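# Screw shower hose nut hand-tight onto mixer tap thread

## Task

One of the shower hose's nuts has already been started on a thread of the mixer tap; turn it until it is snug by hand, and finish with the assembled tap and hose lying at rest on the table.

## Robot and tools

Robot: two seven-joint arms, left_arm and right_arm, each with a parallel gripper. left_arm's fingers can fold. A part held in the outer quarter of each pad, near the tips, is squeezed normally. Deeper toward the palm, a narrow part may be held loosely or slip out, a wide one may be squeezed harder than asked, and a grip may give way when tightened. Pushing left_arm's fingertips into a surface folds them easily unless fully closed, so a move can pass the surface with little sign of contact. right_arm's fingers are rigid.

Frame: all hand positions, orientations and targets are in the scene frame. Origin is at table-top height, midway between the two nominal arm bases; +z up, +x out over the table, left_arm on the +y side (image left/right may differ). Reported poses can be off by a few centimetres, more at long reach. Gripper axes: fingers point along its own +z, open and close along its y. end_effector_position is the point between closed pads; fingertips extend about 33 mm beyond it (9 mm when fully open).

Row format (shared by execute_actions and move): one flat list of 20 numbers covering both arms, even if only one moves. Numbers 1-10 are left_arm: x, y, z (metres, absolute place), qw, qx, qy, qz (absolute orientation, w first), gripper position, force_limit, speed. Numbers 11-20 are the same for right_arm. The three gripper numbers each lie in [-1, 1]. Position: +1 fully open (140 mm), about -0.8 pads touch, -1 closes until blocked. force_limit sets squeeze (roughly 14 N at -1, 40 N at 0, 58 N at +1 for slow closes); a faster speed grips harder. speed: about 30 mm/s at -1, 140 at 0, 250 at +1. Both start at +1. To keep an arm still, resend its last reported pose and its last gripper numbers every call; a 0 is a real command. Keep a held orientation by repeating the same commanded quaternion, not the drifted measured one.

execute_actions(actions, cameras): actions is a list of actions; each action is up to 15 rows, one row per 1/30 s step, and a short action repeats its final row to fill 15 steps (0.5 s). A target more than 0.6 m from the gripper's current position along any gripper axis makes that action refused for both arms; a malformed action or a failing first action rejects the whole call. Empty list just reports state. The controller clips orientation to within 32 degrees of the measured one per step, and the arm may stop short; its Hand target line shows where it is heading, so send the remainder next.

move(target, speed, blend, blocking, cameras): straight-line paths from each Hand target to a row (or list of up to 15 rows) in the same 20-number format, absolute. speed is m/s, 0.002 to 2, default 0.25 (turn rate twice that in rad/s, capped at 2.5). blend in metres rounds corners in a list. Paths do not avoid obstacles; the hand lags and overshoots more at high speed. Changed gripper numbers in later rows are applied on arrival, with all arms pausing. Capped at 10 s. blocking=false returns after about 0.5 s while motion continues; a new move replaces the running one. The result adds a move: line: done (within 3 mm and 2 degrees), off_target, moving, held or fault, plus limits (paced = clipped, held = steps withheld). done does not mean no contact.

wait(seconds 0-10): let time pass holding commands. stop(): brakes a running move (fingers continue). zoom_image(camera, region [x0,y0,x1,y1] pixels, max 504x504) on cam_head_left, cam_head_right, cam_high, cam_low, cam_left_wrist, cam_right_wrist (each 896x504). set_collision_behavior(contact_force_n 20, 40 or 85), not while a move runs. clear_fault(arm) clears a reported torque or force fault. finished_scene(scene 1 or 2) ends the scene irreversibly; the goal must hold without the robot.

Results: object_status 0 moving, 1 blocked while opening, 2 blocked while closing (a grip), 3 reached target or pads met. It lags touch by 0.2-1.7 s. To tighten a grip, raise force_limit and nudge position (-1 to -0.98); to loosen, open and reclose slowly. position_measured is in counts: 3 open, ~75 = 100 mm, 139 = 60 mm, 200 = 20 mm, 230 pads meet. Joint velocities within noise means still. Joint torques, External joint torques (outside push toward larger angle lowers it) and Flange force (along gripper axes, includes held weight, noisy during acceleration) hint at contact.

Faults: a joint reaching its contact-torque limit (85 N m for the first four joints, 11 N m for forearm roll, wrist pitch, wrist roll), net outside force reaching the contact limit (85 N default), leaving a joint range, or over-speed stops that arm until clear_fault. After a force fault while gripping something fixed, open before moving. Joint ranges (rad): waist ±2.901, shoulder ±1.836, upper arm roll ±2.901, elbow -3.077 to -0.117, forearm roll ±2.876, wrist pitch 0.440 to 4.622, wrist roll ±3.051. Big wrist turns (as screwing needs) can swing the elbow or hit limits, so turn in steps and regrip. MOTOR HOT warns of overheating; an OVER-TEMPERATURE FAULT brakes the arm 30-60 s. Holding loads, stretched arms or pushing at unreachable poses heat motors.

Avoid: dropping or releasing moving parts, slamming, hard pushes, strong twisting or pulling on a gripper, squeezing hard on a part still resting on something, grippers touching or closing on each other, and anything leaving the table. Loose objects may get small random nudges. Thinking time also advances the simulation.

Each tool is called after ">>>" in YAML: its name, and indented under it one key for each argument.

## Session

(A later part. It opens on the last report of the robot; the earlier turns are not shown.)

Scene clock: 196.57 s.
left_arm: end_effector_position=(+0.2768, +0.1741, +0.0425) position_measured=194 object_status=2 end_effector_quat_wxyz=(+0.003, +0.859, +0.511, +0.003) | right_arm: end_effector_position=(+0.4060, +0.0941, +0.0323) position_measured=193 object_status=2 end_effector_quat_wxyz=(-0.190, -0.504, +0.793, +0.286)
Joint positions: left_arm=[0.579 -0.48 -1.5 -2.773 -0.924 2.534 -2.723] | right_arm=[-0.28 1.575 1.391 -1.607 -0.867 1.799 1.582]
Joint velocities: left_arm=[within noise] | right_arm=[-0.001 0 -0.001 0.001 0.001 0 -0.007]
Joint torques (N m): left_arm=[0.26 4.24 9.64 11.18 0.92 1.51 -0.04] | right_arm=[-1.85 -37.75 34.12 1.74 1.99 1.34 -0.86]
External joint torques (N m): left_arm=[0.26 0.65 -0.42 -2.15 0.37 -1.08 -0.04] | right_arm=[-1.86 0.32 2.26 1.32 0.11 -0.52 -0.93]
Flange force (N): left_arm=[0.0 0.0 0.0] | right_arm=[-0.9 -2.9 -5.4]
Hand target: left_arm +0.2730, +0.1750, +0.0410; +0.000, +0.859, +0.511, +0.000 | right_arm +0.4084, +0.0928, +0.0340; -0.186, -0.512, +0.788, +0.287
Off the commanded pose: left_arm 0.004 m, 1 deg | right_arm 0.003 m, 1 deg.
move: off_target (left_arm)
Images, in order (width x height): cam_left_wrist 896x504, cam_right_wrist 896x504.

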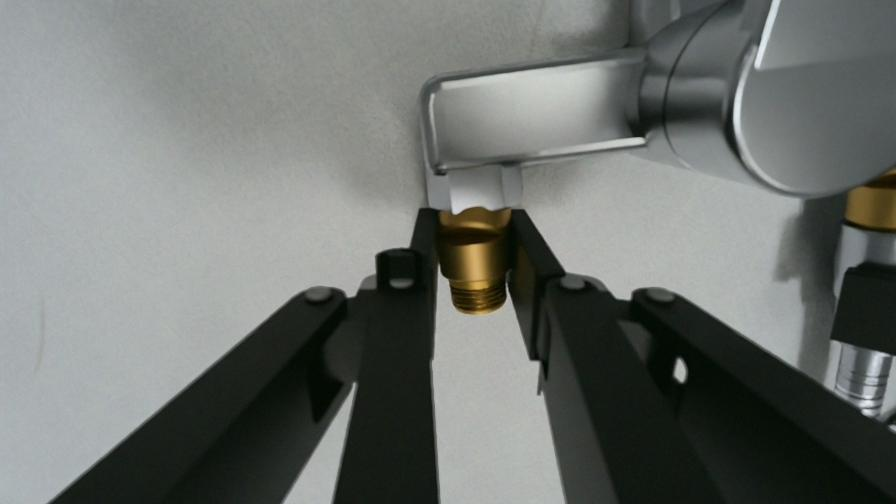

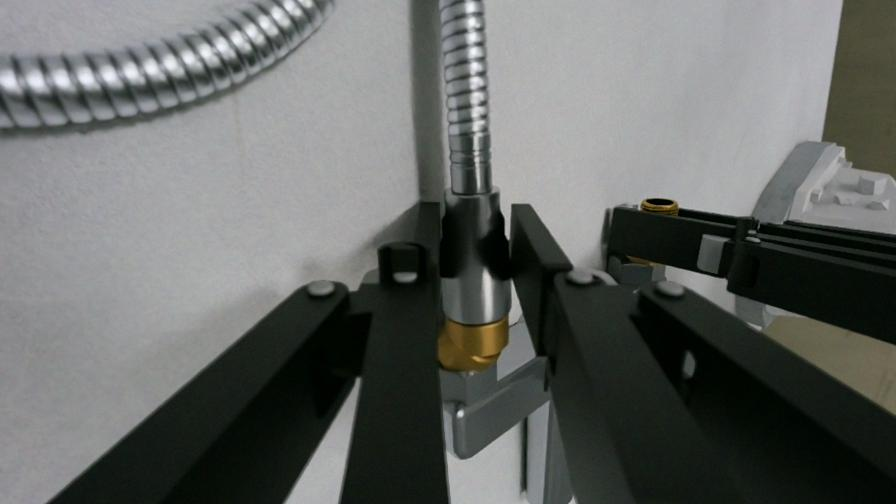

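>>> move:
  target:
    - [0.273,0.175,0.041,0,0.859,0.511,0,-0.98,1,-1,0.4084,0.0928,0.034,0.1864,0.5123,-0.7887,-0.2869,-0.43,1,-1]
    - [0.273,0.175,0.041,0,0.859,0.511,0,-0.98,1,-1,0.4041,0.0947,0.043,0.0946,0.5368,-0.8264,-0.1457,-0.43,1,-1]
    - [0.273,0.175,0.041,0,0.859,0.511,0,-0.98,1,-1,0.3965,0.1006,0.038,0,0.545,-0.839,0,-1,1,-1]
    - [0.273,0.175,0.041,0,0.859,0.511,0,-0.98,1,-1,0.4034,0.0975,0.0375,0.0946,0.5368,-0.8264,-0.1457,-1,1,-1]
    - [0.273,0.175,0.041,0,0.859,0.511,0,-0.98,1,-1,0.4094,0.0948,0.034,0.1864,0.5123,-0.7887,-0.2869,-1,1,-1]
  speed: 0.7
  blend: [0,0.005,0,0.005,0]
  cameras: []

>>> move:
  target:
    - [0.273,0.175,0.041,0,0.859,0.511,0,-0.98,1,-1,0.4094,0.0948,0.034,0.1864,0.5123,-0.7887,-0.2869,-0.43,1,-1]
    - [0.273,0.175,0.041,0,0.859,0.511,0,-0.98,1,-1,0.4051,0.0967,0.043,0.0946,0.5368,-0.8264,-0.1457,-0.43,1,-1]
    - [0.273,0.175,0.041,0,0.859,0.511,0,-0.98,1,-1,0.3965,0.1006,0.038,0,0.545,-0.839,0,-1,1,-1]
    - [0.273,0.175,0.041,0,0.859,0.511,0,-0.98,1,-1,0.4034,0.0975,0.0375,0.0946,0.5368,-0.8264,-0.1457,-1,1,-1]
    - [0.273,0.175,0.041,0,0.859,0.511,0,-0.98,1,-1,0.4094,0.0948,0.034,0.1864,0.5123,-0.7887,-0.2869,-1,1,-1]
  speed: 0.7
  blend: [0,0.005,0,0.005,0]
  cameras: ["cam_right_wrist","cam_left_wrist"]

>>> zoom_image:
  camera: "cam_right_wrist"
  region: [400, 160, 580, 400]

Scene clock: 203.60 s.
left_arm: end_effector_position=(+0.2769, +0.1743, +0.0426) position_measured=194 object_status=2 end_effector_quat_wxyz=(+0.003, +0.859, +0.512, +0.003) | right_arm: end_effector_position=(+0.4067, +0.0958, +0.0320) position_measured=193 object_status=2 end_effector_quat_wxyz=(-0.190, -0.504, +0.793, +0.286)
Joint positions: left_arm=[0.579 -0.477 -1.498 -2.774 -0.92 2.536 -2.727] | right_arm=[-0.276 1.6 1.41 -1.595 -0.893 1.78 1.592]
Joint velocities: left_arm=[within noise] | right_arm=[-0.001 -0.001 -0.001 0 0.001 -0.002 -0.006]
Joint torques (N m): left_arm=[0.11 4.32 9.42 11.26 0.89 1.45 -0.07] | right_arm=[-1.93 -37.94 34.45 1.23 2.03 1.48 -0.91]
External joint torques (N m): left_arm=[0.17 0.73 -0.51 -2.04 0.34 -1.12 -0.07] | right_arm=[-2.17 0.31 2.45 1.53 0.1 -0.41 -0.97]
Flange force (N): left_arm=[0.0 0.0 0.0] | right_arm=[-0.8 -3.2 -5.6]
Hand target: left_arm +0.2730, +0.1750, +0.0410; +0.000, +0.859, +0.511, +0.000 | right_arm +0.4094, +0.0948, +0.0340; -0.186, -0.512, +0.788, +0.287
Off the commanded pose: left_arm 0.004 m, 1 deg | right_arm 0.004 m, 1 deg.
move: off_target (left_arm, right_arm)
No camera images: "cameras" was empty.

Scene clock: 209.43 s.
left_arm: end_effector_position=(+0.2770, +0.1747, +0.0425) position_measured=194 object_status=2 end_effector_quat_wxyz=(+0.003, +0.858, +0.513, +0.003) | right_arm: end_effector_position=(+0.4062, +0.0953, +0.0319) position_measured=193 object_status=2 end_effector_quat_wxyz=(-0.191, -0.505, +0.792, +0.285)
Joint positions: left_arm=[0.578 -0.474 -1.497 -2.774 -0.917 2.539 -2.731] | right_arm=[-0.279 1.626 1.431 -1.593 -0.921 1.76 1.603]
Joint velocities: left_arm=[within noise] | right_arm=[-0.001 0.001 -0.001 0.001 -0.002 0 -0.004]
Joint torques (N m): left_arm=[-0.23 4.46 9.28 11.51 0.86 1.38 0.04] | right_arm=[-1.89 -37.77 34.58 0.6 2.05 1.74 -0.87]
External joint torques (N m): left_arm=[-0.2 1 -0.6 -1.8 0.31 -1.19 0.04] | right_arm=[-1.78 0.3 2.72 1.42 0.1 -0.16 -0.94]
Flange force (N): left_arm=[0.0 0.0 0.0] | right_arm=[-1.6 -2.8 -5.3]
Hand target: left_arm +0.2730, +0.1750, +0.0410; +0.000, +0.859, +0.511, +0.000 | right_arm +0.4094, +0.0948, +0.0340; -0.186, -0.512, +0.788, +0.287
Off the commanded pose: left_arm 0.004 m, 1 deg | right_arm 0.004 m, 1 deg.
move: off_target (left_arm, right_arm)
Images, in order (width x height): cam_left_wrist 896x504, cam_right_wrist 896x504.

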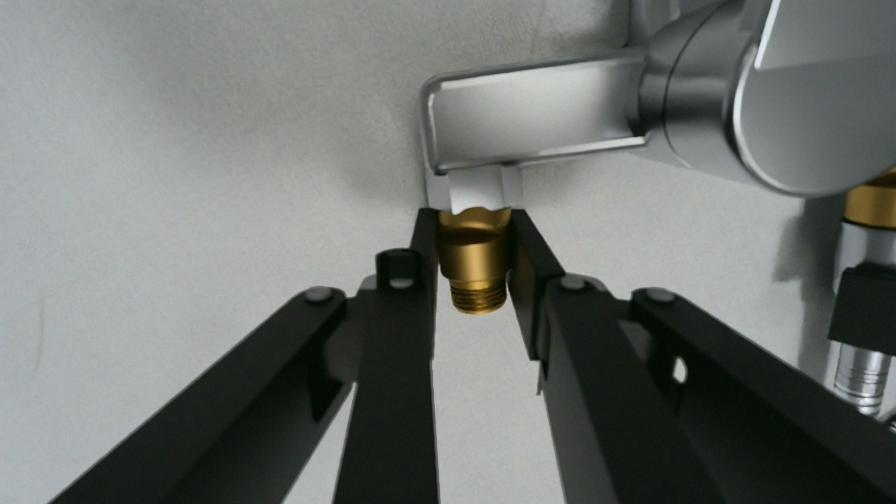

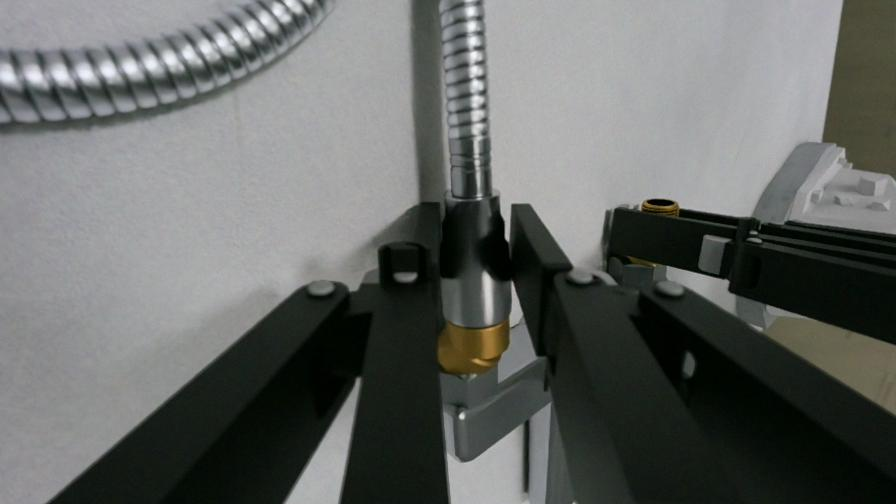

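Scaled by 2.100 from the camera's 896x504 image, which has a finer 1280x720 frame.

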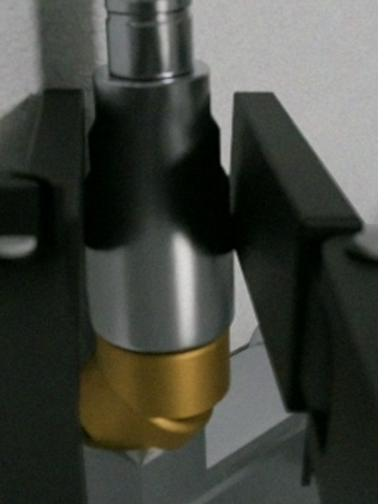

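>>> move:
  target:
    - [0.273,0.175,0.041,0,0.859,0.511,0,-0.98,1,-1,0.4094,0.0948,0.034,0.1864,0.5123,-0.7887,-0.2869,-0.43,1,-1]
    - [0.273,0.175,0.041,0,0.859,0.511,0,-0.98,1,-1,0.4051,0.0967,0.043,0.0946,0.5368,-0.8264,-0.1457,-0.43,1,-1]
    - [0.273,0.175,0.041,0,0.859,0.511,0,-0.98,1,-1,0.3965,0.1006,0.038,0,0.545,-0.839,0,-1,1,-1]
    - [0.273,0.175,0.041,0,0.859,0.511,0,-0.98,1,-1,0.4034,0.0975,0.0375,0.0946,0.5368,-0.8264,-0.1457,-1,1,-1]
    - [0.273,0.175,0.041,0,0.859,0.511,0,-0.98,1,-1,0.4094,0.0948,0.034,0.1864,0.5123,-0.7887,-0.2869,-1,1,-1]
  speed: 0.7
  blend: [0,0.005,0,0.005,0]
  cameras: []

>>> move:
  target:
    - [0.273,0.175,0.041,0,0.859,0.511,0,-0.98,1,-1,0.4094,0.0948,0.034,0.1864,0.5123,-0.7887,-0.2869,-0.43,1,-1]
    - [0.273,0.175,0.041,0,0.859,0.511,0,-0.98,1,-1,0.4051,0.0967,0.043,0.0946,0.5368,-0.8264,-0.1457,-0.43,1,-1]
    - [0.273,0.175,0.041,0,0.859,0.511,0,-0.98,1,-1,0.3965,0.1006,0.038,0,0.545,-0.839,0,-1,1,-1]
    - [0.273,0.175,0.041,0,0.859,0.511,0,-0.98,1,-1,0.4034,0.0975,0.0375,0.0946,0.5368,-0.8264,-0.1457,-1,1,-1]
    - [0.273,0.175,0.041,0,0.859,0.511,0,-0.98,1,-1,0.4094,0.0948,0.034,0.1864,0.5123,-0.7887,-0.2869,-1,1,-1]
  speed: 0.7
  blend: [0,0.005,0,0.005,0]
  cameras: ["cam_right_wrist","cam_left_wrist"]

>>> zoom_image:
  camera: "cam_right_wrist"
  region: [400, 160, 580, 400]

Scene clock: 216.40 s.
left_arm: end_effector_position=(+0.2772, +0.1747, +0.0425) position_measured=194 object_status=2 end_effector_quat_wxyz=(+0.004, +0.858, +0.514, +0.003) | right_arm: end_effector_position=(+0.4060, +0.0949, +0.0316) position_measured=193 object_status=2 end_effector_quat_wxyz=(-0.191, -0.505, +0.792, +0.285)
Joint positions: left_arm=[0.577 -0.469 -1.495 -2.775 -0.912 2.543 -2.735] | right_arm=[-0.282 1.656 1.454 -1.59 -0.953 1.738 1.615]
Joint velocities: left_arm=[within noise] | right_arm=[0 0.001 0 0.001 -0.001 0.001 -0.006]
Joint torques (N m): left_arm=[-0.28 4.4 9.3 11.69 0.89 1.38 0.05] | right_arm=[-1.8 -37.64 34.81 -0.19 2.19 1.9 -0.82]
External joint torques (N m): left_arm=[-0.29 1.05 -0.51 -1.57 0.35 -1.19 0.05] | right_arm=[-1.7 0.33 2.97 1.44 0.19 0 -0.88]
Flange force (N): left_arm=[0.0 0.0 0.0] | right_arm=[-2.0 -2.6 -5.3]
Hand target: left_arm +0.2730, +0.1750, +0.0410; +0.000, +0.859, +0.511, +0.000 | right_arm +0.4094, +0.0948, +0.0340; -0.186, -0.512, +0.788, +0.287
Off the commanded pose: left_arm 0.004 m, 1 deg | right_arm 0.004 m, 1 deg.
move: off_target (left_arm, right_arm)
No camera images: "cameras" was empty.

Scene clock: 222.23 s.
left_arm: end_effector_position=(+0.2770, +0.1744, +0.0425) position_measured=194 object_status=2 end_effector_quat_wxyz=(+0.004, +0.858, +0.513, +0.003) | right_arm: end_effector_position=(+0.4050, +0.0947, +0.0306) position_measured=193 object_status=2 end_effector_quat_wxyz=(-0.192, -0.506, +0.791, +0.284)
Joint positions: left_arm=[0.576 -0.466 -1.494 -2.776 -0.908 2.545 -2.738] | right_arm=[-0.284 1.686 1.476 -1.587 -0.985 1.716 1.627]
Joint velocities: left_arm=[within noise] | right_arm=[0.001 0.001 0.001 0 0 -0.001 -0.006]
Joint torques (N m): left_arm=[-0.18 4.17 9.4 11.52 0.96 1.38 0.05] | right_arm=[-2.18 -37.93 35.41 -0.8 2.4 2.05 -0.77]
External joint torques (N m): left_arm=[-0.21 0.88 -0.37 -1.83 0.42 -1.2 0.04] | right_arm=[-2.18 0.04 3.5 1.69 0.35 0.11 -0.83]
Flange force (N): left_arm=[0.0 0.0 0.0] | right_arm=[-1.8 -2.5 -6.4]
Hand target: left_arm +0.2730, +0.1750, +0.0410; +0.000, +0.859, +0.511, +0.000 | right_arm +0.4094, +0.0948, +0.0340; -0.186, -0.512, +0.788, +0.287
Off the commanded pose: left_arm 0.004 m, 1 deg | right_arm 0.006 m, 1 deg.
move: off_target (left_arm, right_arm)
Images, in order (width x height): cam_left_wrist 896x504, cam_right_wrist 896x504.

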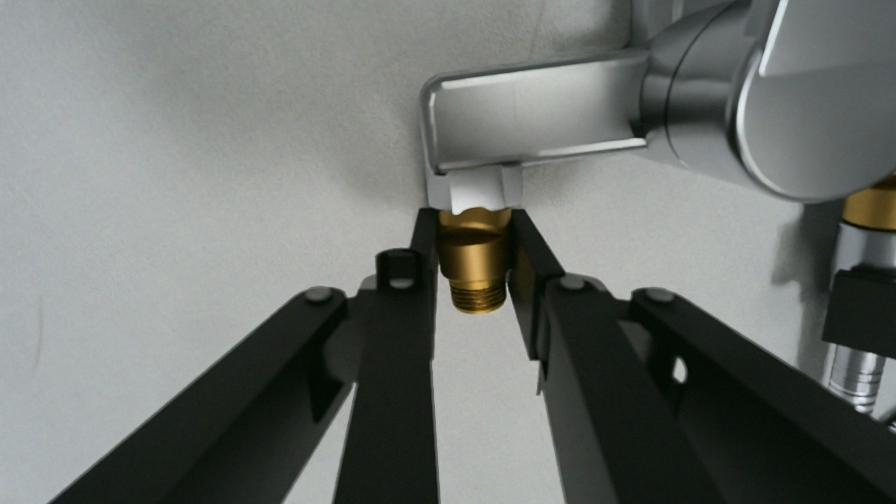

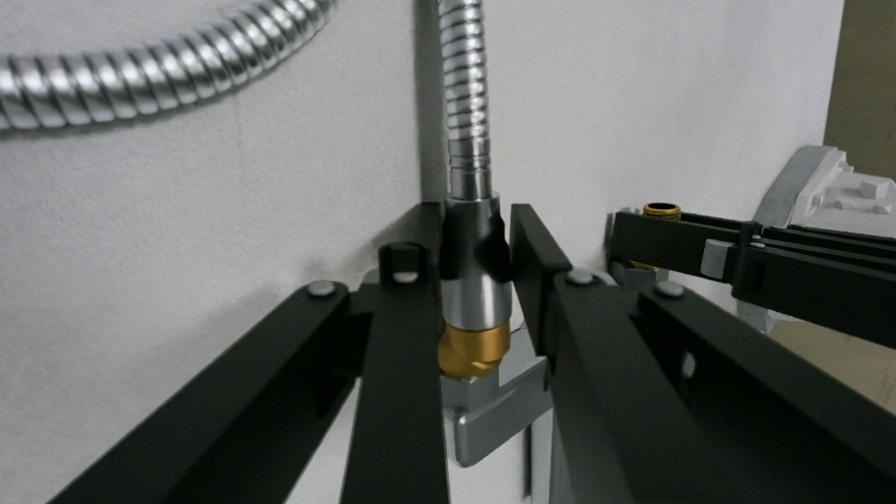

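Scaled by 2.100 from the camera's 896x504 image, which has a finer 1280x720 frame.

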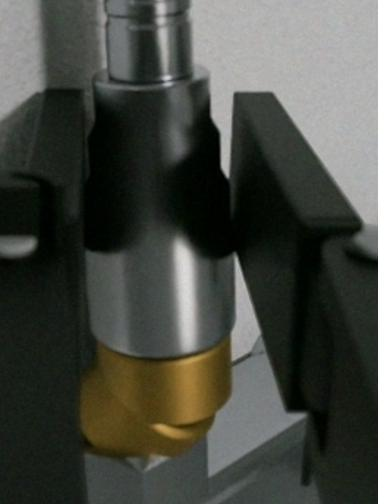

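>>> move:
  target:
    - [0.273,0.175,0.041,0,0.859,0.511,0,-0.98,1,-1,0.4094,0.0948,0.034,0.1864,0.5123,-0.7887,-0.2869,-0.43,1,-1]
    - [0.273,0.175,0.041,0,0.859,0.511,0,-0.98,1,-1,0.4051,0.0967,0.043,0.0946,0.5368,-0.8264,-0.1457,-0.43,1,-1]
    - [0.273,0.175,0.041,0,0.859,0.511,0,-0.98,1,-1,0.3965,0.1006,0.038,0,0.545,-0.839,0,-1,1,0]
    - [0.273,0.175,0.041,0,0.859,0.511,0,-0.98,1,-1,0.4034,0.0975,0.0375,0.0946,0.5368,-0.8264,-0.1457,-1,1,0]
    - [0.273,0.175,0.041,0,0.859,0.511,0,-0.98,1,-1,0.4094,0.0948,0.035,0.1864,0.5123,-0.7887,-0.2869,-1,1,0]
  speed: 0.7
  blend: [0,0.005,0,0.005,0]
  cameras: ["cam_right_wrist"]

>>> move:
  target:
    - [0.273,0.175,0.041,0,0.859,0.511,0,-0.98,1,-1,0.4094,0.0948,0.035,0.1864,0.5123,-0.7887,-0.2869,-0.43,1,-1]
    - [0.273,0.175,0.041,0,0.859,0.511,0,-0.98,1,-1,0.4051,0.0967,0.043,0.0946,0.5368,-0.8264,-0.1457,-0.43,1,-1]
    - [0.273,0.175,0.041,0,0.859,0.511,0,-0.98,1,-1,0.3965,0.1006,0.038,0,0.545,-0.839,0,-1,1,0]
    - [0.273,0.175,0.041,0,0.859,0.511,0,-0.98,1,-1,0.4034,0.0975,0.0375,0.0946,0.5368,-0.8264,-0.1457,-1,1,0]
    - [0.273,0.175,0.041,0,0.859,0.511,0,-0.98,1,-1,0.4094,0.0948,0.035,0.1864,0.5123,-0.7887,-0.2869,-1,1,0]
  speed: 0.7
  blend: [0,0.005,0,0.005,0]
  cameras: ["cam_right_wrist","cam_left_wrist"]

>>> zoom_image:
  camera: "cam_right_wrist"
  region: [400, 160, 580, 400]

Scene clock: 229.53 s.
left_arm: end_effector_position=(+0.2772, +0.1747, +0.0425) position_measured=194 object_status=2 end_effector_quat_wxyz=(+0.004, +0.858, +0.514, +0.003) | right_arm: end_effector_position=(+0.4054, +0.0944, +0.0316) position_measured=193 object_status=2 end_effector_quat_wxyz=(-0.192, -0.506, +0.791, +0.284)
Joint positions: left_arm=[0.575 -0.462 -1.492 -2.777 -0.903 2.549 -2.741] | right_arm=[-0.287 1.716 1.502 -1.584 -1.016 1.692 1.638]
Joint velocities: left_arm=[within noise] | right_arm=[0.001 -0.001 0 0.001 0.001 0 -0.008]
Joint torques (N m): left_arm=[-0.41 4.19 9.23 11.67 0.91 1.31 0.07] | right_arm=[-1.86 -37.67 35.29 -1.71 2.51 2.16 -0.68]
External joint torques (N m): left_arm=[-0.39 1.06 -0.43 -1.78 0.37 -1.28 0.07] | right_arm=[-1.86 0.08 3.59 1.58 0.41 0.21 -0.75]
Flange force (N): left_arm=[0.0 0.0 0.0] | right_arm=[-2.5 -2.2 -6.1]
Hand target: left_arm +0.2730, +0.1750, +0.0410; +0.000, +0.859, +0.511, +0.000 | right_arm +0.4094, +0.0948, +0.0350; -0.186, -0.512, +0.788, +0.287
Off the commanded pose: left_arm 0.004 m, 1 deg | right_arm 0.005 m, 1 deg.
move: off_target (left_arm, right_arm)
Images, in order (width x height): cam_right_wrist 896x504.

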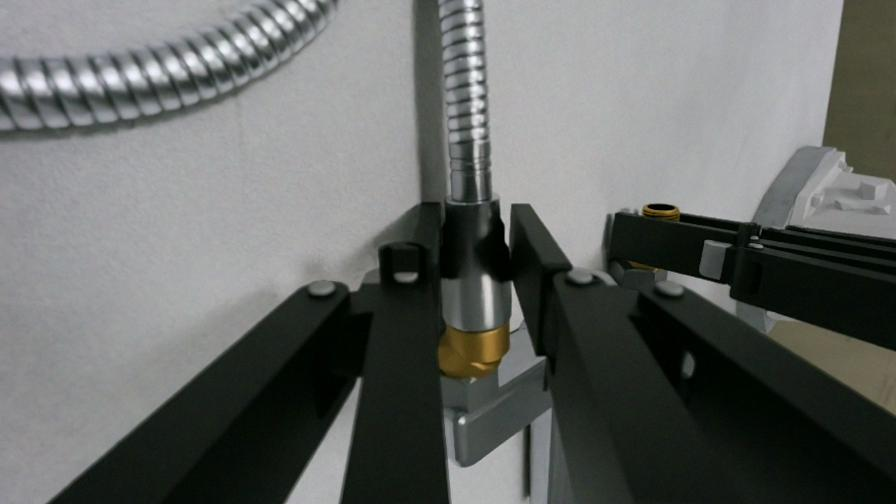

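Scene clock: 235.00 s.
left_arm: end_effector_position=(+0.2773, +0.1751, +0.0424) position_measured=194 object_status=2 end_effector_quat_wxyz=(+0.004, +0.858, +0.514, +0.004) | right_arm: end_effector_position=(+0.4061, +0.0942, +0.0322) position_measured=194 object_status=2 end_effector_quat_wxyz=(-0.191, -0.507, +0.791, +0.284)
Joint positions: left_arm=[0.575 -0.458 -1.49 -2.777 -0.899 2.552 -2.745] | right_arm=[-0.288 1.745 1.527 -1.581 -1.048 1.669 1.646]
Joint velocities: left_arm=[within noise] | right_arm=[0 0 -0.001 0 0 -0.001 -0.006]
Joint torques (N m): left_arm=[-0.7 4.32 8.99 11.91 0.85 1.26 0.11] | right_arm=[-1.53 -37.28 34.65 -2.67 2.57 2.27 -0.54]
External joint torques (N m): left_arm=[-0.67 1.27 -0.57 -1.48 0.32 -1.31 0.1] | right_arm=[-1.67 0.48 2.97 1.49 0.42 0.29 -0.6]
Flange force (N): left_arm=[0.0 0.0 0.0] | right_arm=[-2.4 -2.4 -4.8]
Hand target: left_arm +0.2730, +0.1750, +0.0410; +0.000, +0.859, +0.511, +0.000 | right_arm +0.4094, +0.0948, +0.0350; -0.186, -0.512, +0.788, +0.287
Off the commanded pose: left_arm 0.005 m, 1 deg | right_arm 0.004 m, 1 deg.
move: off_target (left_arm, right_arm)
Images, in order (width x height): cam_left_wrist 896x504, cam_right_wrist 896x504.

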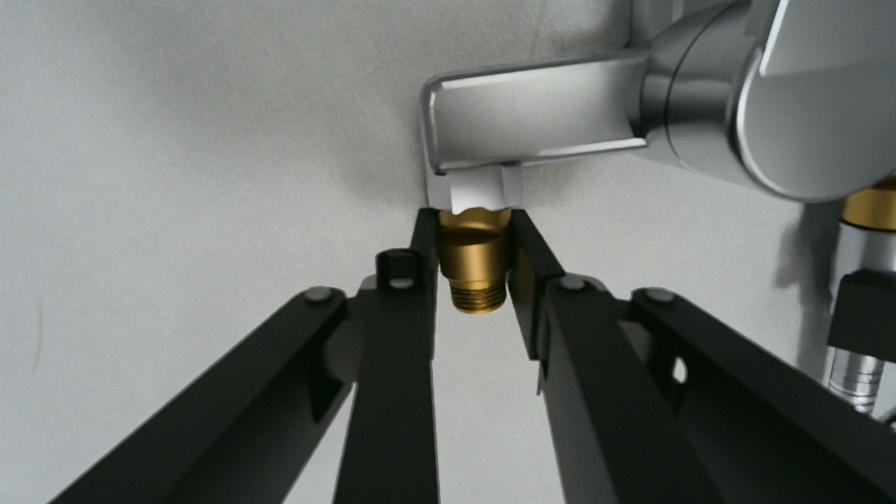

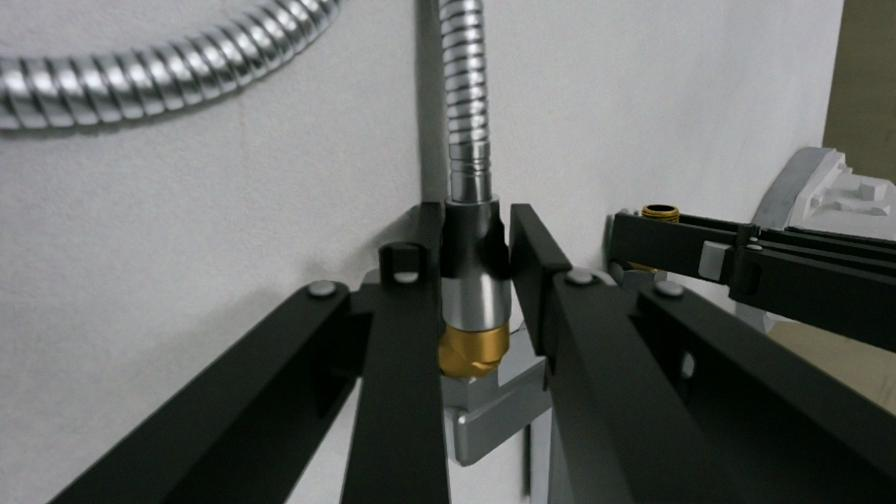

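Scaled by 2.100 from the camera's 896x504 image, which has a finer 1280x720 frame.

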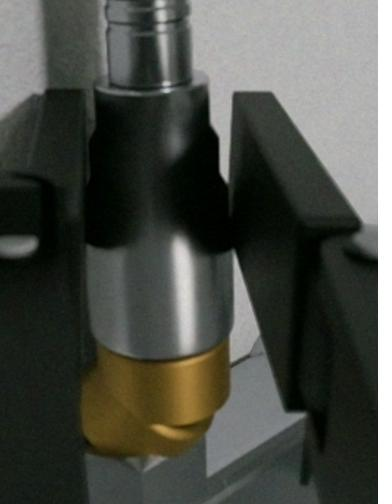

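>>> move:
  target:
    - [0.273,0.175,0.041,0,0.859,0.511,0,-0.98,1,-1,0.4094,0.0948,0.035,0.1864,0.5123,-0.7887,-0.2869,-0.25,1,-1]
    - [0.273,0.175,0.041,0,0.859,0.511,0,-0.98,1,-1,0.4051,0.0967,0.043,0.0946,0.5368,-0.8264,-0.1457,-0.25,1,-1]
    - [0.273,0.175,0.041,0,0.859,0.511,0,-0.98,1,-1,0.3965,0.1006,0.038,0,0.545,-0.839,0,-1,1,1]
  speed: 0.5
  blend: [0,0.005,0]
  cameras: ["cam_right_wrist"]

>>> move:
  target:
    - [0.273,0.175,0.041,0,0.859,0.511,0,-0.98,1,-1,0.4034,0.0975,0.0375,0.0946,0.5368,-0.8264,-0.1457,-1,1,1]
    - [0.273,0.175,0.041,0,0.859,0.511,0,-0.98,1,-1,0.4094,0.0948,0.035,0.1864,0.5123,-0.7887,-0.2869,-1,1,1]
  speed: 0.4
  blend: [0.005,0]
  cameras: ["cam_right_wrist","cam_left_wrist"]

>>> zoom_image:
  camera: "cam_right_wrist"
  region: [400, 160, 580, 400]

Scene clock: 239.63 s.
left_arm: end_effector_position=(+0.2774, +0.1753, +0.0424) position_measured=194 object_status=2 end_effector_quat_wxyz=(+0.004, +0.857, +0.515, +0.004) | right_arm: end_effector_position=(+0.3933, +0.1013, +0.0386) position_measured=197 object_status=2 end_effector_quat_wxyz=(-0.002, -0.548, +0.836, +0.002)
Joint positions: left_arm=[0.575 -0.458 -1.49 -2.778 -0.899 2.553 -2.745] | right_arm=[-0.167 1.341 1.431 -1.924 -1.393 1.78 2.1]
Joint velocities: within noise
Joint torques (N m): left_arm=[-1 4.54 8.63 12.79 0.77 1.11 0.08] | right_arm=[-1.24 -31.01 29.75 6.2 0.09 2.57 0.13]
External joint torques (N m): left_arm=[-0.96 1.46 -0.91 -0.59 0.23 -1.46 0.08] | right_arm=[-1.21 0.53 -1.36 1.16 -0.79 0.11 0.13]
Flange force (N): left_arm=[0.0 0.0 0.0] | right_arm=[-1.4 -2.1 3.6]
Hand target: left_arm +0.2730, +0.1750, +0.0410; +0.000, +0.859, +0.511, +0.000 | right_arm +0.3965, +0.1006, +0.0380; +0.000, -0.545, +0.839, +0.000
Off the commanded pose: left_arm 0.005 m, 1 deg | right_arm 0.003 m, 1 deg.
move: off_target (left_arm)
Images, in order (width x height): cam_right_wrist 896x504.

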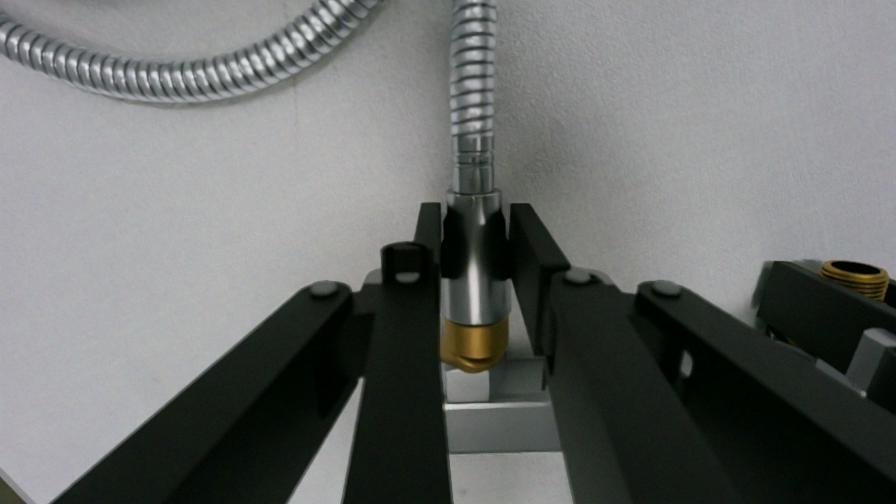

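Scene clock: 241.63 s.
left_arm: end_effector_position=(+0.2774, +0.1754, +0.0425) position_measured=194 object_status=2 end_effector_quat_wxyz=(+0.003, +0.859, +0.513, +0.004) | right_arm: end_effector_position=(+0.4078, +0.0954, +0.0329) position_measured=197 object_status=2 end_effector_quat_wxyz=(-0.187, -0.509, +0.791, +0.283)
Joint positions: left_arm=[0.574 -0.455 -1.488 -2.778 -0.892 2.554 -2.745] | right_arm=[-0.287 1.762 1.544 -1.58 -1.071 1.658 1.651]
Joint velocities: left_arm=[within noise] | right_arm=[0.001 0 0.001 0.002 0.001 -0.001 -0.004]
Joint torques (N m): left_arm=[-0.6 4.51 8.85 11.93 0.56 1.25 -0.06] | right_arm=[-2.18 -36.31 33.61 -2.85 3.08 1.88 -0.51]
External joint torques (N m): left_arm=[-0.63 1.49 -0.69 -1.49 0.02 -1.32 -0.06] | right_arm=[-2.16 1.35 2.08 1.67 0.93 -0.13 -0.58]
Flange force (N): left_arm=[0.0 0.0 0.0] | right_arm=[-1.2 -3.5 -4.3]
Hand target: left_arm +0.2730, +0.1750, +0.0410; +0.000, +0.859, +0.511, +0.000 | right_arm +0.4094, +0.0948, +0.0350; -0.186, -0.512, +0.788, +0.287
Off the commanded pose: left_arm 0.005 m, 1 deg | right_arm 0.003 m, 1 deg.
move: off_target (left_arm)
Images, in order (width x height): cam_left_wrist 896x504, cam_right_wrist 896x504.

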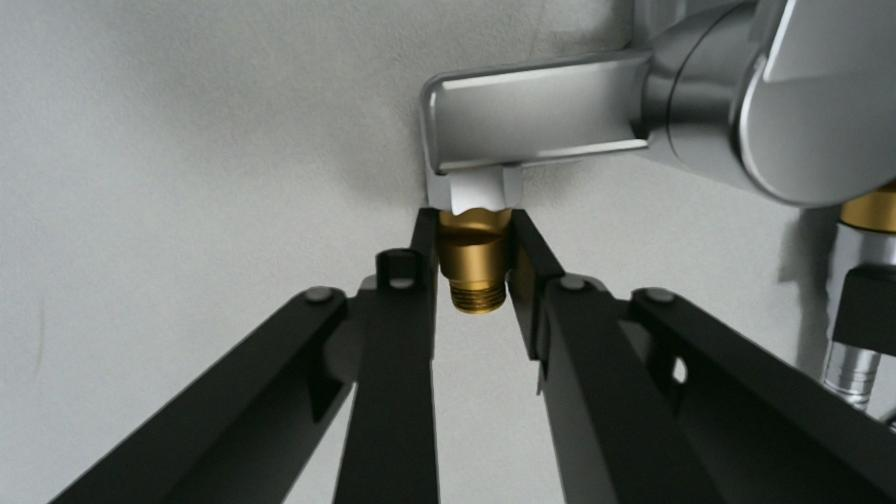

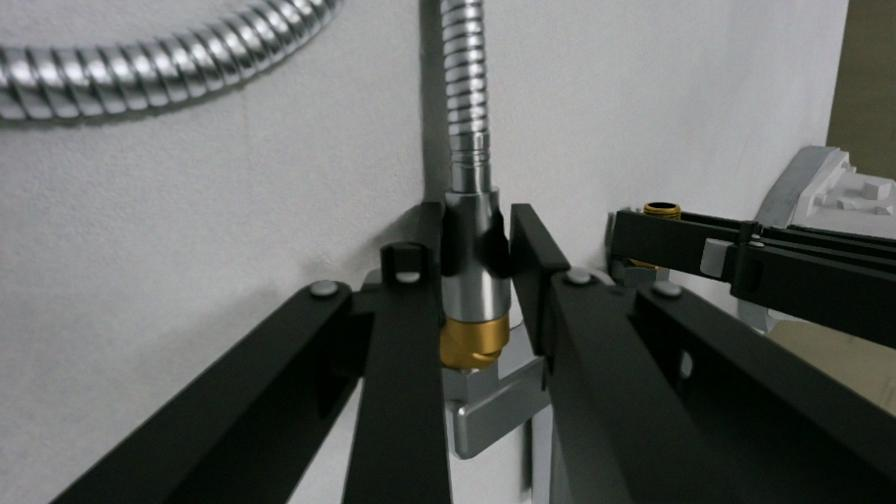

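Scaled by 2.100 from the camera's 896x504 image, which has a finer 1280x720 frame.

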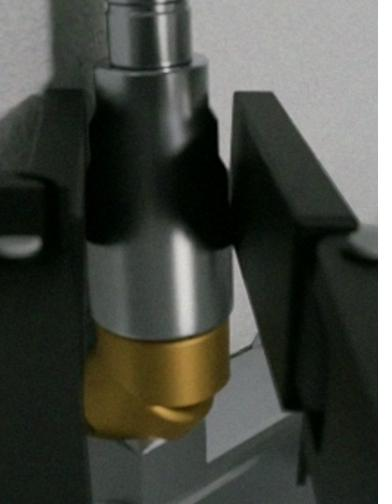

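>>> move:
  target: [0.273,0.175,0.041,0,0.859,0.511,0,-0.98,1,-1,0.4094,0.0948,0.035,0.1864,0.5123,-0.7887,-0.2869,-0.43,1,-1]
  cameras: ["cam_right_wrist","cam_left_wrist"]

>>> zoom_image:
  camera: "cam_right_wrist"
  region: [400, 160, 580, 400]

Scene clock: 243.43 s.
left_arm: end_effector_position=(+0.2771, +0.1753, +0.0424) position_measured=194 object_status=2 end_effector_quat_wxyz=(+0.003, +0.858, +0.513, +0.004) | right_arm: end_effector_position=(+0.4097, +0.0956, +0.0350) position_measured=183 object_status=3 end_effector_quat_wxyz=(-0.185, -0.510, +0.790, +0.285)
Joint positions: left_arm=[0.573 -0.454 -1.488 -2.778 -0.892 2.554 -2.746] | right_arm=[-0.289 1.763 1.549 -1.578 -1.071 1.657 1.645]
Joint velocities: left_arm=[within noise] | right_arm=[0 0 -0.001 0.001 0 -0.002 -0.006]
Joint torques (N m): left_arm=[-0.65 4.4 8.9 12.94 0.57 1.39 0] | right_arm=[-0.6 -36.21 31.67 -3.75 2.14 1.9 -0.25]
External joint torques (N m): left_arm=[-0.62 1.4 -0.59 -0.57 0.03 -1.18 0] | right_arm=[-0.67 1.46 0.21 0.88 -0.01 -0.1 -0.32]
Flange force (N): left_arm=[0.0 0.0 0.0] | right_arm=[-1.3 -2.8 -0.1]
Hand target: left_arm +0.2730, +0.1750, +0.0410; +0.000, +0.859, +0.511, +0.000 | right_arm +0.4094, +0.0948, +0.0350; -0.186, -0.512, +0.788, +0.287
Off the commanded pose: left_arm 0.004 m, 1 deg | right_arm 0.001 m, 0 deg.
move: off_target (left_arm)
Images, in order (width x height): cam_left_wrist 896x504, cam_right_wrist 896x504.

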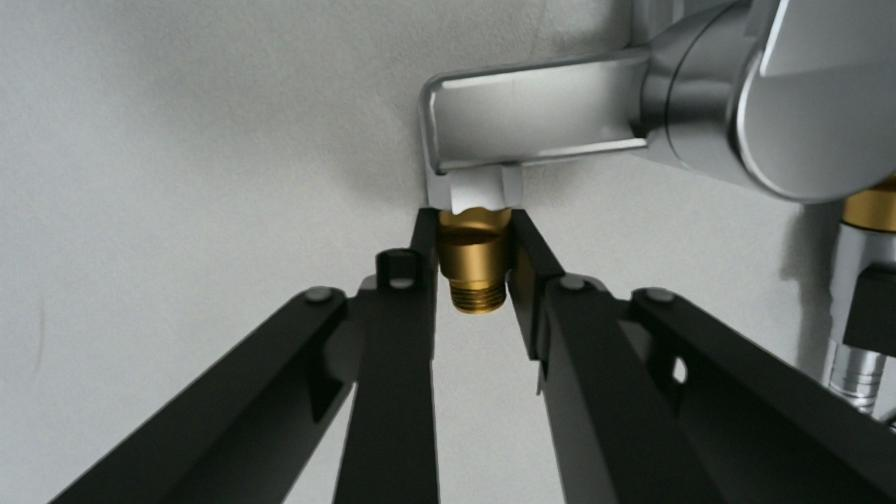

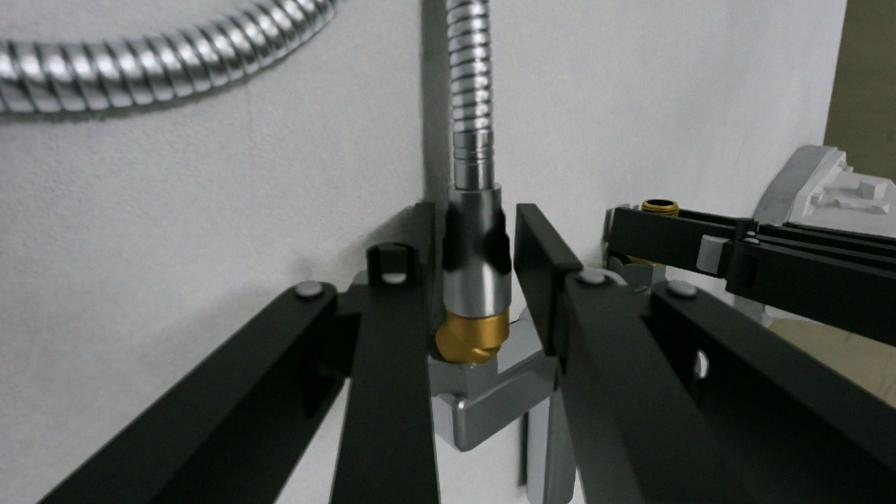

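Scaled by 2.100 from the camera's 896x504 image, which has a finer 1280x720 frame.

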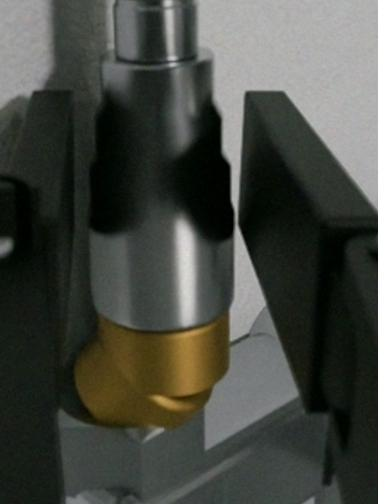

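>>> move:
  target:
    - [0.273,0.175,0.041,0,0.859,0.511,0,-0.98,1,-1,0.4051,0.0967,0.043,0.0946,0.5368,-0.8264,-0.1457,-0.25,1,-1]
    - [0.273,0.175,0.041,0,0.859,0.511,0,-0.98,1,-1,0.3965,0.1006,0.038,0,0.545,-0.839,0,-1,1,1]
    - [0.273,0.175,0.041,0,0.859,0.511,0,-0.98,1,-1,0.4034,0.0975,0.0375,0.0946,0.5368,-0.8264,-0.1457,-1,1,1]
  speed: 0.4
  cameras: ["cam_right_wrist","cam_left_wrist"]

>>> move:
  target: [0.273,0.175,0.041,0,0.859,0.511,0,-0.98,1,-1,0.4094,0.0948,0.035,0.1864,0.5123,-0.7887,-0.2869,-1,1,1]
  speed: 0.3
  cameras: ["cam_right_wrist","cam_left_wrist"]

Scene clock: 249.10 s.
left_arm: end_effector_position=(+0.2775, +0.1751, +0.0426) position_measured=194 object_status=2 end_effector_quat_wxyz=(+0.003, +0.858, +0.513, +0.004) | right_arm: end_effector_position=(+0.4009, +0.0983, +0.0374) position_measured=197 object_status=2 end_effector_quat_wxyz=(-0.094, -0.535, +0.827, +0.143)
Joint positions: left_arm=[0.573 -0.453 -1.487 -2.778 -0.89 2.556 -2.748] | right_arm=[-0.273 1.573 1.503 -1.799 -1.259 1.745 1.876]
Joint velocities: left_arm=[within noise] | right_arm=[-0.001 0.001 0 0 0.001 0 -0.005]
Joint torques (N m): left_arm=[-0.63 4.49 8.76 11.84 0.6 1.27 0.02] | right_arm=[-2.33 -32.07 32.74 2.26 1.27 2.75 -0.5]
External joint torques (N m): left_arm=[-0.63 1.52 -0.72 -1.6 0.07 -1.3 0.02] | right_arm=[-2.4 1.69 0.24 2.46 -0.23 0.18 -0.53]
Flange force (N): left_arm=[0.0 0.0 0.0] | right_arm=[-2.5 -6.1 0.0]
Hand target: left_arm +0.2730, +0.1750, +0.0410; +0.000, +0.859, +0.511, +0.000 | right_arm +0.4034, +0.0975, +0.0375; -0.094, -0.536, +0.826, +0.146
Off the commanded pose: left_arm 0.005 m, 1 deg | right_arm 0.003 m, 0 deg.
move: off_target (left_arm)
Images, in order (width x height): cam_left_wrist 896x504, cam_right_wrist 896x504.

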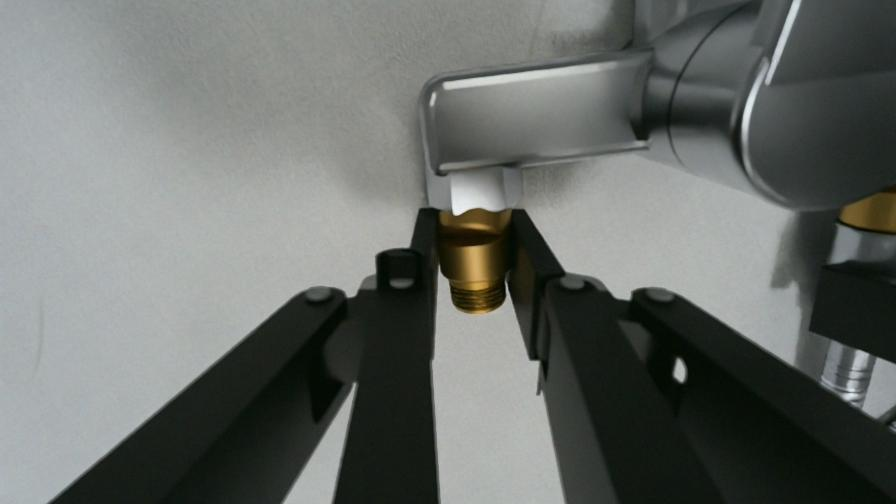

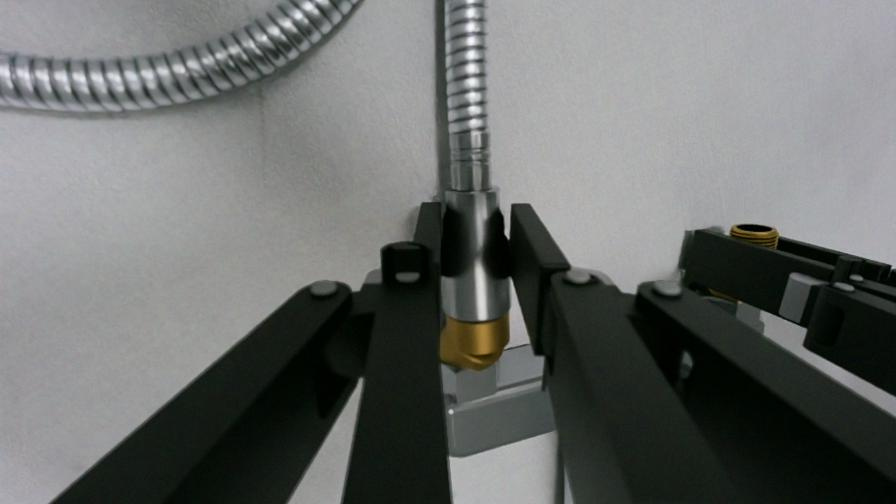

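Scene clock: 250.73 s.
left_arm: end_effector_position=(+0.2775, +0.1756, +0.0425) position_measured=194 object_status=2 end_effector_quat_wxyz=(+0.003, +0.858, +0.513, +0.004) | right_arm: end_effector_position=(+0.4101, +0.0945, +0.0353) position_measured=197 object_status=2 end_effector_quat_wxyz=(-0.186, -0.509, +0.791, +0.284)
Joint positions: left_arm=[0.573 -0.452 -1.487 -2.779 -0.889 2.556 -2.748] | right_arm=[-0.29 1.779 1.563 -1.577 -1.089 1.641 1.655]
Joint velocities: left_arm=[within noise] | right_arm=[0 0 0.001 -0.001 0 -0.001 -0.005]
Joint torques (N m): left_arm=[-0.78 4.58 8.74 12.25 0.47 1.18 -0.06] | right_arm=[-0.5 -35.21 31.62 -3.67 2.51 2.16 -0.4]
External joint torques (N m): left_arm=[-0.78 1.71 -0.73 -1.23 -0.06 -1.41 -0.06] | right_arm=[-0.42 2.5 0.17 1.31 0.33 0.14 -0.47]
Flange force (N): left_arm=[0.0 0.0 0.0] | right_arm=[-3.8 -4.3 0.4]
Hand target: left_arm +0.2730, +0.1750, +0.0410; +0.000, +0.859, +0.511, +0.000 | right_arm +0.4094, +0.0948, +0.0350; -0.186, -0.512, +0.788, +0.287
Off the commanded pose: left_arm 0.005 m, 1 deg | right_arm 0.001 m, 1 deg.
move: off_target (left_arm)
Images, in order (width x height): cam_left_wrist 896x504, cam_right_wrist 896x504.

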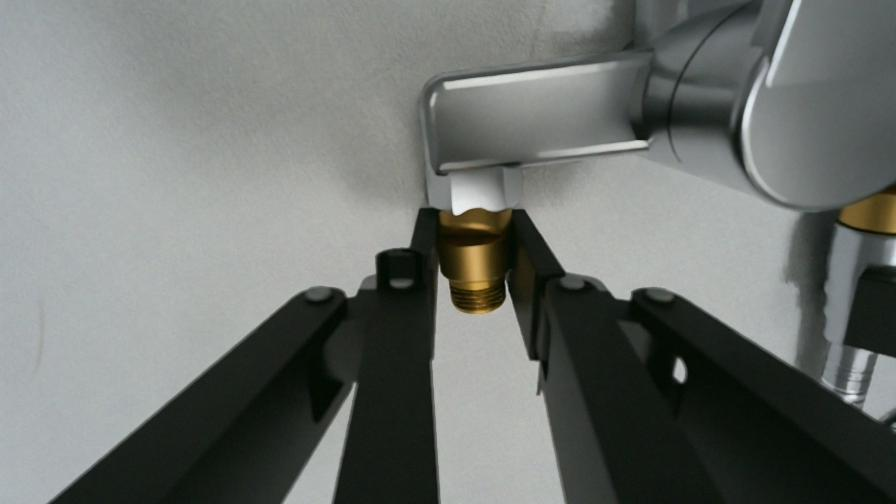

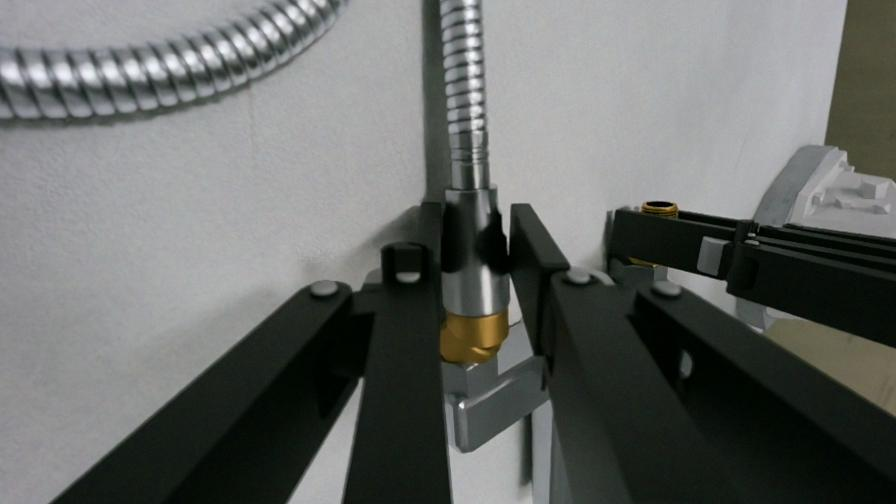

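>>> move:
  target:
    - [0.273,0.175,0.041,0,0.859,0.511,0,-0.98,1,-1,0.4094,0.0948,0.035,0.1864,0.5123,-0.7887,-0.2869,-0.43,1,0]
    - [0.273,0.175,0.041,0,0.859,0.511,0,-0.98,1,-1,0.4051,0.0967,0.043,0.0946,0.5368,-0.8264,-0.1457,-0.43,1,0]
    - [0.273,0.175,0.041,0,0.859,0.511,0,-0.98,1,-1,0.3965,0.1006,0.038,0,0.545,-0.839,0,-1,1,0]
    - [0.273,0.175,0.041,0,0.859,0.511,0,-0.98,1,-1,0.4034,0.0975,0.0375,0.0946,0.5368,-0.8264,-0.1457,-1,1,0]
    - [0.273,0.175,0.041,0,0.859,0.511,0,-0.98,1,-1,0.4094,0.0948,0.035,0.1864,0.5123,-0.7887,-0.2869,-1,1,0]
  speed: 0.7
  blend: [0,0.005,0,0.005,0]
  cameras: []

>>> move:
  target:
    - [0.273,0.175,0.041,0,0.859,0.511,0,-0.98,1,-1,0.4094,0.0948,0.035,0.1864,0.5123,-0.7887,-0.2869,-0.43,1,0]
    - [0.273,0.175,0.041,0,0.859,0.511,0,-0.98,1,-1,0.4051,0.0967,0.043,0.0946,0.5368,-0.8264,-0.1457,-0.43,1,0]
    - [0.273,0.175,0.041,0,0.859,0.511,0,-0.98,1,-1,0.3965,0.1006,0.038,0,0.545,-0.839,0,-1,1,0]
    - [0.273,0.175,0.041,0,0.859,0.511,0,-0.98,1,-1,0.4034,0.0975,0.0375,0.0946,0.5368,-0.8264,-0.1457,-1,1,0]
    - [0.273,0.175,0.041,0,0.859,0.511,0,-0.98,1,-1,0.4094,0.0948,0.035,0.1864,0.5123,-0.7887,-0.2869,-1,1,0]
  speed: 0.7
  blend: [0,0.005,0,0.005,0]
  cameras: ["cam_right_wrist","cam_left_wrist"]

>>> zoom_image:
  camera: "cam_right_wrist"
  region: [400, 160, 580, 400]

Scene clock: 258.37 s.
left_arm: end_effector_position=(+0.2772, +0.1757, +0.0423) position_measured=194 object_status=2 end_effector_quat_wxyz=(+0.003, +0.857, +0.515, +0.004) | right_arm: end_effector_position=(+0.4074, +0.0940, +0.0333) position_measured=194 object_status=2 end_effector_quat_wxyz=(-0.189, -0.509, +0.791, +0.282)
Joint positions: left_arm=[0.572 -0.448 -1.485 -2.78 -0.886 2.559 -2.753] | right_arm=[-0.288 1.802 1.578 -1.577 -1.111 1.622 1.663]
Joint velocities: left_arm=[within noise] | right_arm=[0 0 0.001 -0.001 0 -0.001 -0.008]
Joint torques (N m): left_arm=[-1 4.22 8.73 12.4 0.76 1.26 0.14] | right_arm=[-1.29 -36.62 32.53 -3.7 2.15 2.63 -0.52]
External joint torques (N m): left_arm=[-1.02 1.39 -0.69 -1.14 0.23 -1.33 0.14] | right_arm=[-1.28 0.95 1.3 1.9 -0.06 0.61 -0.59]
Flange force (N): left_arm=[0.0 0.0 0.0] | right_arm=[-4.3 -4.5 -2.0]
Hand target: left_arm +0.2730, +0.1750, +0.0410; +0.000, +0.859, +0.511, +0.000 | right_arm +0.4094, +0.0948, +0.0350; -0.186, -0.512, +0.788, +0.287
Off the commanded pose: left_arm 0.004 m, 1 deg | right_arm 0.003 m, 1 deg.
joint sent to its limit (right arm) — joint 2 (shoulder), upper limit. The joint targets still meet the commanded pose.
move: off_target (left_arm); target 3's new numbers were sent with right_arm's hand 0.004 m and 1 deg from that target
No camera images: "cameras" was empty.

Scene clock: 263.63 s.
left_arm: end_effector_position=(+0.2766, +0.1766, +0.0418) position_measured=194 object_status=2 end_effector_quat_wxyz=(+0.002, +0.857, +0.515, +0.003) | right_arm: end_effector_position=(+0.4100, +0.0929, +0.0362) position_measured=194 object_status=2 end_effector_quat_wxyz=(-0.187, -0.510, +0.790, +0.284)
Joint positions: left_arm=[0.571 -0.445 -1.484 -2.782 -0.881 2.561 -2.756] | right_arm=[-0.292 1.8 1.582 -1.576 -1.109 1.62 1.66]
Joint velocities: left_arm=[within noise] | right_arm=[0 0.001 -0.001 0.002 0.001 0.001 -0.008]
Joint torques (N m): left_arm=[-1.21 4.23 8.69 13.34 0.66 1.4 0.1] | right_arm=[0.66 -35.36 30.42 -3.99 1.59 2.89 -0.33]
External joint torques (N m): left_arm=[-1.17 1.51 -0.58 -0.2 0.13 -1.17 0.1] | right_arm=[0.74 2.27 -0.81 1.54 -0.62 0.87 -0.4]
Flange force (N): left_arm=[0.0 0.0 0.0] | right_arm=[-7.5 -5.2 2.9]
Hand target: left_arm +0.2730, +0.1750, +0.0410; +0.000, +0.859, +0.511, +0.000 | right_arm +0.4094, +0.0948, +0.0350; -0.186, -0.512, +0.788, +0.287
Off the commanded pose: left_arm 0.004 m, 1 deg | right_arm 0.002 m, 1 deg.
joint sent to its limit (right arm) — joint 2 (shoulder), upper limit. The joint targets still meet the commanded pose.
move: off_target (left_arm); target 3's new numbers were sent with right_arm's hand 0.004 m and 1 deg from that target
Images, in order (width x height): cam_left_wrist 896x504, cam_right_wrist 896x504.

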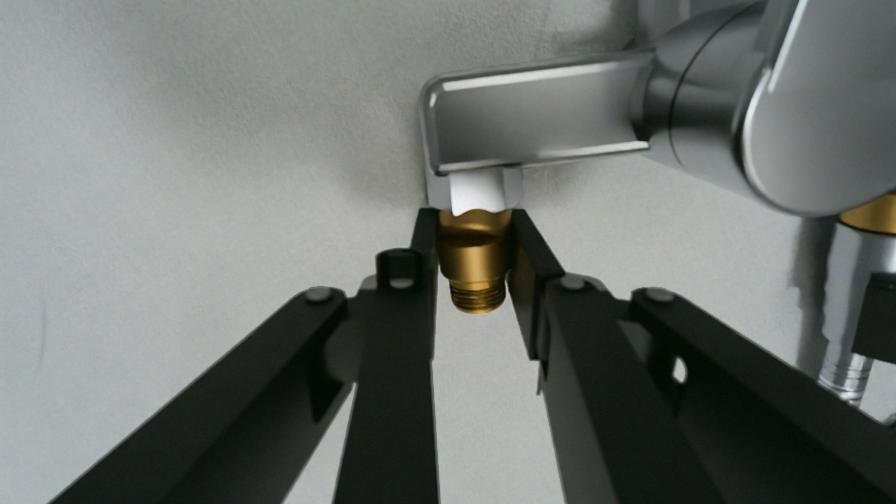

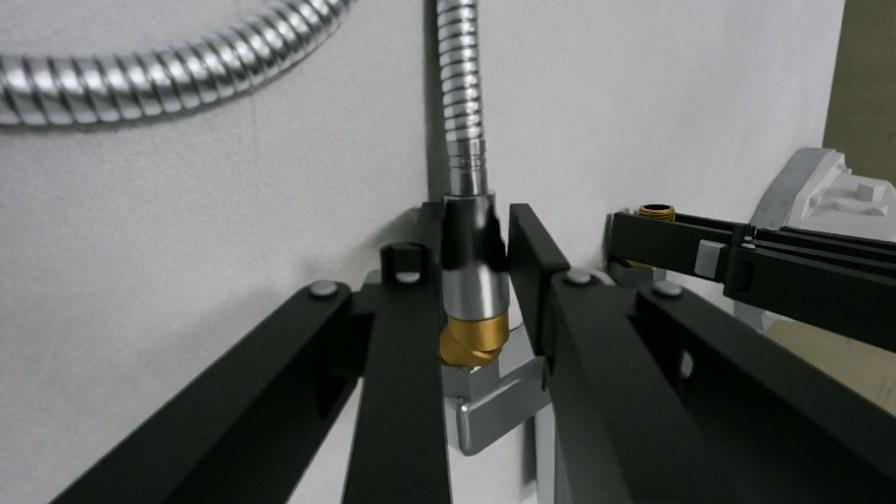

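Scaled by 2.100 from the camera's 896x504 image, which has a finer 1280x720 frame.

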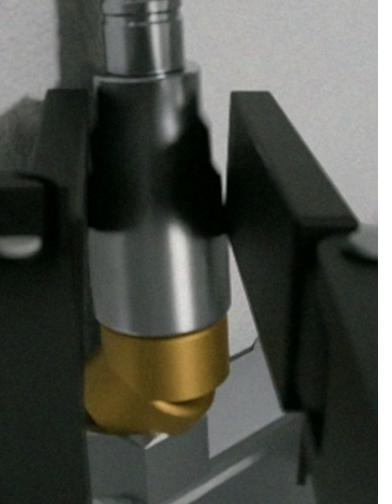

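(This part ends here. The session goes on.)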